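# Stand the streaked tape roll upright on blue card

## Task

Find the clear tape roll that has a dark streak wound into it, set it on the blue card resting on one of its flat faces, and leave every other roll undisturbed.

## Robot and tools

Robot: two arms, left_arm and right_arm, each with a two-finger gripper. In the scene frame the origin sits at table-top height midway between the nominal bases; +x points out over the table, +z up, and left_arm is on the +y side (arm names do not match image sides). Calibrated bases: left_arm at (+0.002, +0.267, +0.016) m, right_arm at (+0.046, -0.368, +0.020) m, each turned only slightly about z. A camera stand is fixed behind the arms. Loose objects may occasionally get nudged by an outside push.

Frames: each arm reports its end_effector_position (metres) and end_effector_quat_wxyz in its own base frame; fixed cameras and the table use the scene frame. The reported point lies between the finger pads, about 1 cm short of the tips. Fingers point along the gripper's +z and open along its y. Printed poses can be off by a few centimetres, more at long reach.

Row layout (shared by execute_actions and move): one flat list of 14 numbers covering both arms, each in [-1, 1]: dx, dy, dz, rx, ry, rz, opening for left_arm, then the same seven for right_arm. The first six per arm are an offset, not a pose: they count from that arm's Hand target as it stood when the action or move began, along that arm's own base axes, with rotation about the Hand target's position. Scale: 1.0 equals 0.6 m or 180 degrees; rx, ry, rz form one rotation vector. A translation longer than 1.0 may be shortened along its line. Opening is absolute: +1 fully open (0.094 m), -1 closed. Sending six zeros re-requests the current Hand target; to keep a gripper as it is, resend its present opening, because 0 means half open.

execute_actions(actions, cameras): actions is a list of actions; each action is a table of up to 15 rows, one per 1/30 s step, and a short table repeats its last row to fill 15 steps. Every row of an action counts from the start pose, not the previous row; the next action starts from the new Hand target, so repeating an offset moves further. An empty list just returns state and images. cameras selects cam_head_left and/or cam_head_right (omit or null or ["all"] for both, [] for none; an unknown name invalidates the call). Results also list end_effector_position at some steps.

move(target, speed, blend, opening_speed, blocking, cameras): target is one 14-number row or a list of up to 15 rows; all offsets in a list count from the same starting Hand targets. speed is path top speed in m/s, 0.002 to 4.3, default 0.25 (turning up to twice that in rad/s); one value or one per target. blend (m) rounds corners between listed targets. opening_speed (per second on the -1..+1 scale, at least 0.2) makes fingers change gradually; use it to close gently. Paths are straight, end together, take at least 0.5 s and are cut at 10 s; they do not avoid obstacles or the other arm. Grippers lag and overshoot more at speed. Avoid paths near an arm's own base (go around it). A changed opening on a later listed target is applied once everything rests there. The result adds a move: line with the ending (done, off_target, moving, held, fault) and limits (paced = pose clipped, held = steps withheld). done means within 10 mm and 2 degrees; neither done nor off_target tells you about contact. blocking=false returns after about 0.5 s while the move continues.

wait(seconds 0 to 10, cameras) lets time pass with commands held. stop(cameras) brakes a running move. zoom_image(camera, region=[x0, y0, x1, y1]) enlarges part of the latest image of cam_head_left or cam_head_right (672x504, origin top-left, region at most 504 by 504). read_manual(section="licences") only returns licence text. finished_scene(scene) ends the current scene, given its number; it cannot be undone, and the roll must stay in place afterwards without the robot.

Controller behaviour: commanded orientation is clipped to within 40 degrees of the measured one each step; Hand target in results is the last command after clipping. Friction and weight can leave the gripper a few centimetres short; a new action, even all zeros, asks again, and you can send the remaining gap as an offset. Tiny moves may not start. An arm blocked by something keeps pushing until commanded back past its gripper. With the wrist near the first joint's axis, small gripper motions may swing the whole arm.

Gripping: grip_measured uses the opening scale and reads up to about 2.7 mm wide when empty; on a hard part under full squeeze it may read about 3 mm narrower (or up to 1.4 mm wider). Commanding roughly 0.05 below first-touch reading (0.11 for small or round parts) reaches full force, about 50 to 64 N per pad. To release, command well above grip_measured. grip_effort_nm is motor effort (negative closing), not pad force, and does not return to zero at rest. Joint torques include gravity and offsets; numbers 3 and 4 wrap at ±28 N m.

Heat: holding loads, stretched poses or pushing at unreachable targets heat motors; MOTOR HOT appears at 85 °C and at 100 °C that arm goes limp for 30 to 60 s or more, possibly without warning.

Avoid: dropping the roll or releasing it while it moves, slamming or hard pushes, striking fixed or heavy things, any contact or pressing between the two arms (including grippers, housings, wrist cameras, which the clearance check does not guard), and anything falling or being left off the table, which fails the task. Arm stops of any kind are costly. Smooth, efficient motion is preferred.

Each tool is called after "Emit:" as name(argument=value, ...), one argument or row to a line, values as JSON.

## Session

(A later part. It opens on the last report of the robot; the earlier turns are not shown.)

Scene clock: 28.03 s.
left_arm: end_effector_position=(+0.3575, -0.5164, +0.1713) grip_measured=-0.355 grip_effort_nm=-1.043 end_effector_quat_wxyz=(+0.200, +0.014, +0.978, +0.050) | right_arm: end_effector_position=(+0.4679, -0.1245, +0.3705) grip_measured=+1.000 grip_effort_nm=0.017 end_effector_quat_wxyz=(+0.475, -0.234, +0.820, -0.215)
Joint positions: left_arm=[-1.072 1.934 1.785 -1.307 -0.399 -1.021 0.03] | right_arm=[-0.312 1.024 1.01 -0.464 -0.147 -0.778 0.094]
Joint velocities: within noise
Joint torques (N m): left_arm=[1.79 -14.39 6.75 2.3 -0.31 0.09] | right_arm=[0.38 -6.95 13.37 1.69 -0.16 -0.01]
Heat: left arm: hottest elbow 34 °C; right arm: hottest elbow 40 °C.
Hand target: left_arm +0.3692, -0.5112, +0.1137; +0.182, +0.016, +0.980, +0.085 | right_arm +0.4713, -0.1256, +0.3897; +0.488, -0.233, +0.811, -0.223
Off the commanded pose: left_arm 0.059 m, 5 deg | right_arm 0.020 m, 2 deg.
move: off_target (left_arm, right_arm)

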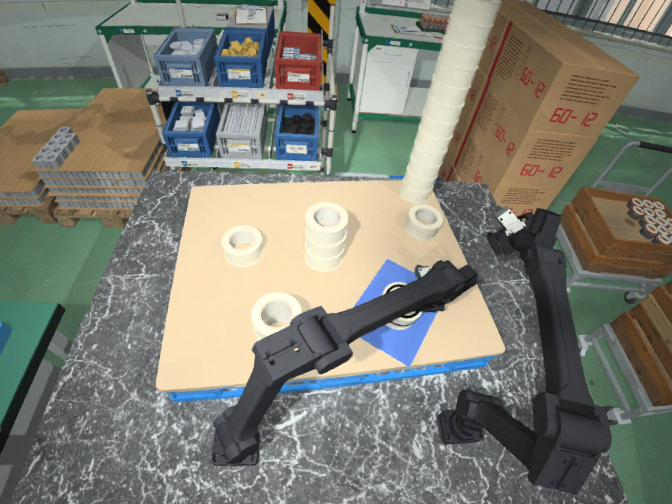

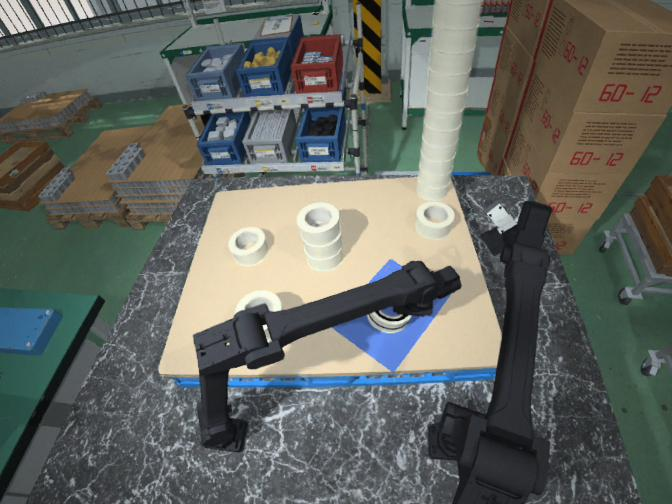

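Emit:
move(
  target=[-0.015,-0.003,0.08,0,0,0,-0.8,0,0,0,0,0,0,1],
  speed=0.08,
  cameras=[],
)

Emit:
move(
  target=[0,0,0,0,0,0,0.5,0,0,0,0,0,0,1],
  speed=0.08,
  opening_speed=0.4,
)

Emit:
zoom_image(
  camera="cam_head_left",
  region=[340, 250, 440, 370],
)

Emit:
zoom_image(
  camera="cam_head_right",
  region=[330, 250, 430, 370],
)

Scene clock: 29.53 s.
left_arm: end_effector_position=(+0.3542, -0.5104, +0.1730) grip_measured=-0.355 grip_effort_nm=-1.043 end_effector_quat_wxyz=(+0.189, +0.015, +0.979, +0.069) | right_arm: end_effector_position=(+0.4679, -0.1245, +0.3705) grip_measured=+1.000 grip_effort_nm=0.017 end_effector_quat_wxyz=(+0.475, -0.234, +0.820, -0.215)
Joint positions: left_arm=[-1.072 1.943 1.807 -1.365 -0.399 -1.027 0.03] | right_arm=[-0.312 1.024 1.01 -0.464 -0.147 -0.778 0.094]
Joint velocities: within noise
Joint torques (N m): left_arm=[0.67 -16.91 12.44 -0.31 -0.39 0.03] | right_arm=[0.44 -6.95 13.39 1.7 -0.15 -0.01]
Heat: left arm: hottest elbow 34 °C; right arm: hottest elbow 40 °C.
Hand target: left_arm +0.3602, -0.5130, +0.1616; +0.182, +0.016, +0.980, +0.085 | right_arm +0.4713, -0.1256, +0.3897; +0.488, -0.233, +0.811, -0.223
Off the commanded pose: left_arm 0.013 m, 2 deg | right_arm 0.020 m, 2 deg.
move: off_target (left_arm, right_arm)
No camera images: "cameras" was empty.

Scene clock: 33.10 s.
left_arm: end_effector_position=(+0.3537, -0.5060, +0.1676) grip_measured=+0.496 grip_effort_nm=0.120 end_effector_quat_wxyz=(+0.184, +0.017, +0.979, +0.082) | right_arm: end_effector_position=(+0.4679, -0.1245, +0.3705) grip_measured=+1.000 grip_effort_nm=0.012 end_effector_quat_wxyz=(+0.475, -0.234, +0.820, -0.215)
Joint positions: left_arm=[-1.071 1.952 1.807 -1.384 -0.403 -1.027 0.07] | right_arm=[-0.312 1.024 1.01 -0.464 -0.147 -0.778 0.094]
Joint velocities: within noise
Joint torques (N m): left_arm=[0.79 -17.49 12.41 0.47 -0.19 0.04] | right_arm=[0.44 -7 13.37 1.7 -0.15 -0.01]
Heat: left arm: hottest elbow 35 °C; right arm: hottest elbow 41 °C.
Hand target: left_arm +0.3602, -0.5130, +0.1617; +0.182, +0.016, +0.980, +0.085 | right_arm +0.4713, -0.1256, +0.3897; +0.488, -0.233, +0.811, -0.223
Off the commanded pose: left_arm 0.011 m, 0 deg | right_arm 0.020 m, 2 deg.
move: off_target (left_arm, right_arm)

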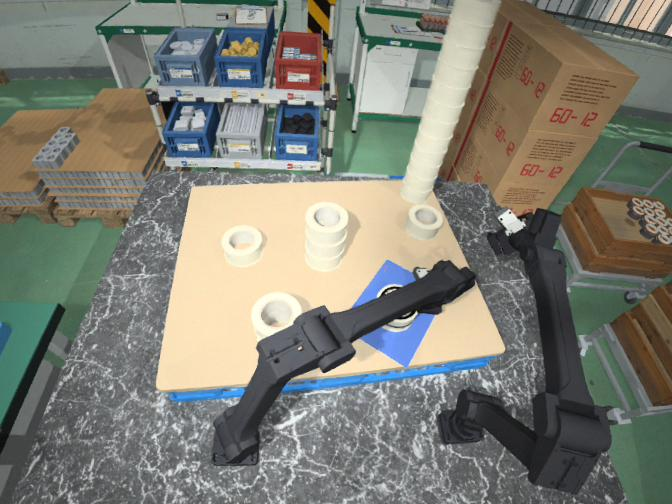

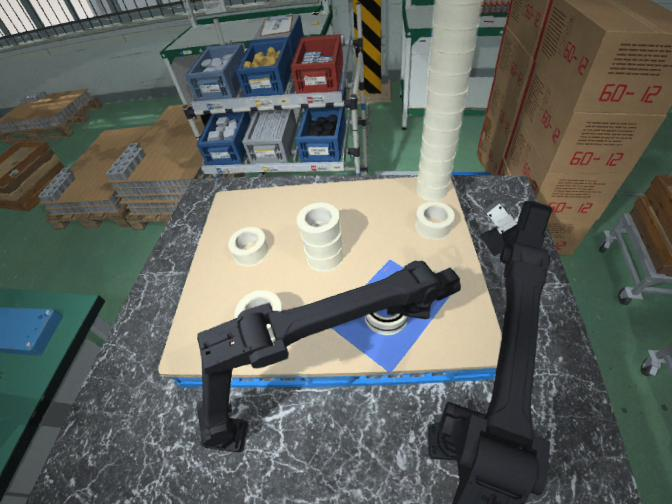

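Scaled by 4.200.

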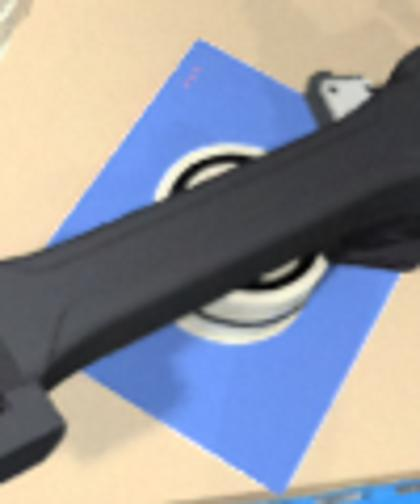

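Scaled by 4.200.

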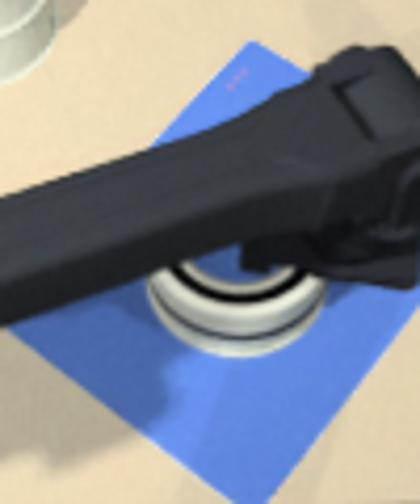

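Emit:
move(
  target=[
    [-0.055,-0.02,0.16,0,0,0,0.5,0,0,0,0,0,0,1],
    [-0.055,-0.02,0.38,0,0,0,0.5,0,0,0,0,0,0,1],
    [-0.15,0.35,0.4,0,0,0,0.5,0,0,0,0,0,0,1],
  ],
  speed=[0.1,0.25,0.35],
)

Emit:
zoom_image(
  camera="cam_head_left",
  region=[320, 240, 470, 380],
)

Emit:
zoom_image(
  camera="cam_head_right",
  region=[320, 240, 470, 380],
)

Scene clock: 36.63 s.
left_arm: end_effector_position=(+0.2670, -0.3033, +0.4113) grip_measured=+0.497 grip_effort_nm=0.120 end_effector_quat_wxyz=(+0.223, +0.022, +0.974, +0.026) | right_arm: end_effector_position=(+0.4679, -0.1245, +0.3705) grip_measured=+1.000 grip_effort_nm=0.017 end_effector_quat_wxyz=(+0.475, -0.234, +0.820, -0.215)
Joint positions: left_arm=[-1.017 1.307 1.644 -1.696 -0.403 -0.93 0.07] | right_arm=[-0.312 1.024 1.01 -0.464 -0.147 -0.778 0.094]
Joint velocities: within noise
Joint torques (N m): left_arm=[0.79 -9.11 8.46 0.92 -0.19 0.12] | right_arm=[0.44 -6.95 13.39 1.72 -0.15 -0.01]
Heat: left arm: hottest elbow 35 °C; right arm: hottest elbow 42 °C.
Hand target: left_arm +0.2701, -0.3031, +0.4016; +0.182, +0.016, +0.980, +0.085 | right_arm +0.4713, -0.1256, +0.3897; +0.488, -0.233, +0.811, -0.223
Off the commanded pose: left_arm 0.010 m, 8 deg | right_arm 0.020 m, 2 deg.
joint sent to its limit (left arm) — joint 4 (wrist pitch), lower limit. The joint targets are off in orientation, not in position.
move: off_target (left_arm, right_arm)

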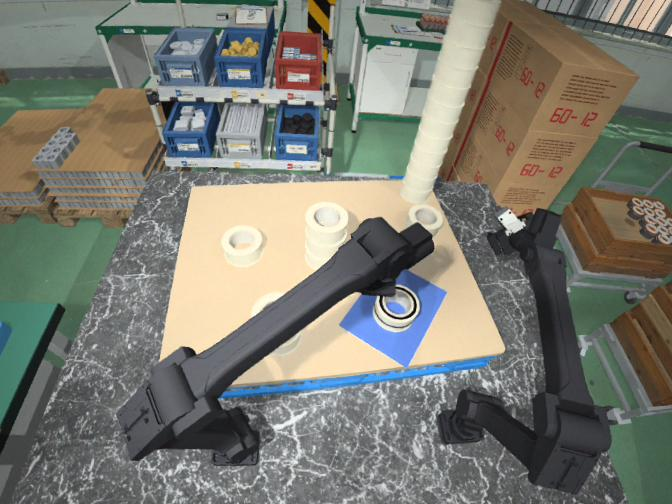

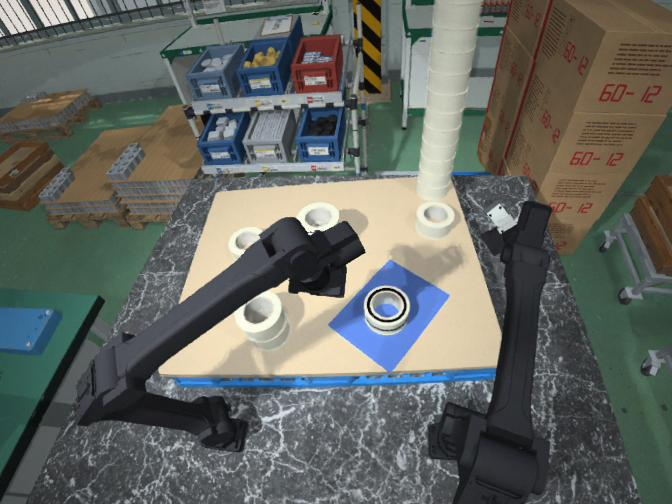

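Scaled by 3.360.

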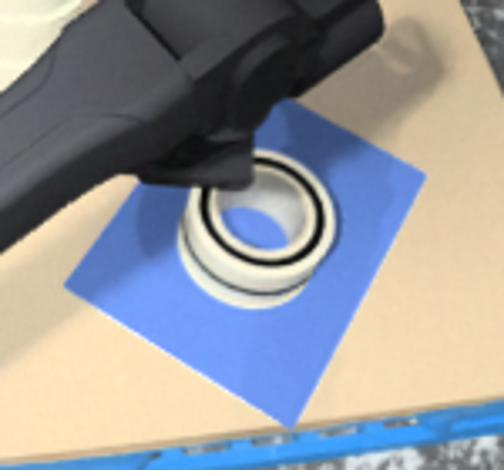

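Scaled by 3.360.

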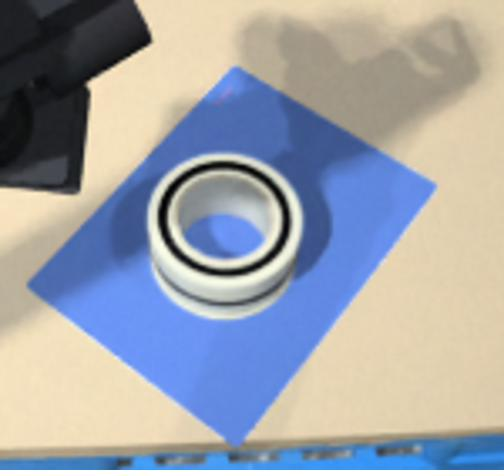

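Emit:
finished_scene(
  scene=2,
)

The scene is finished: the task was done.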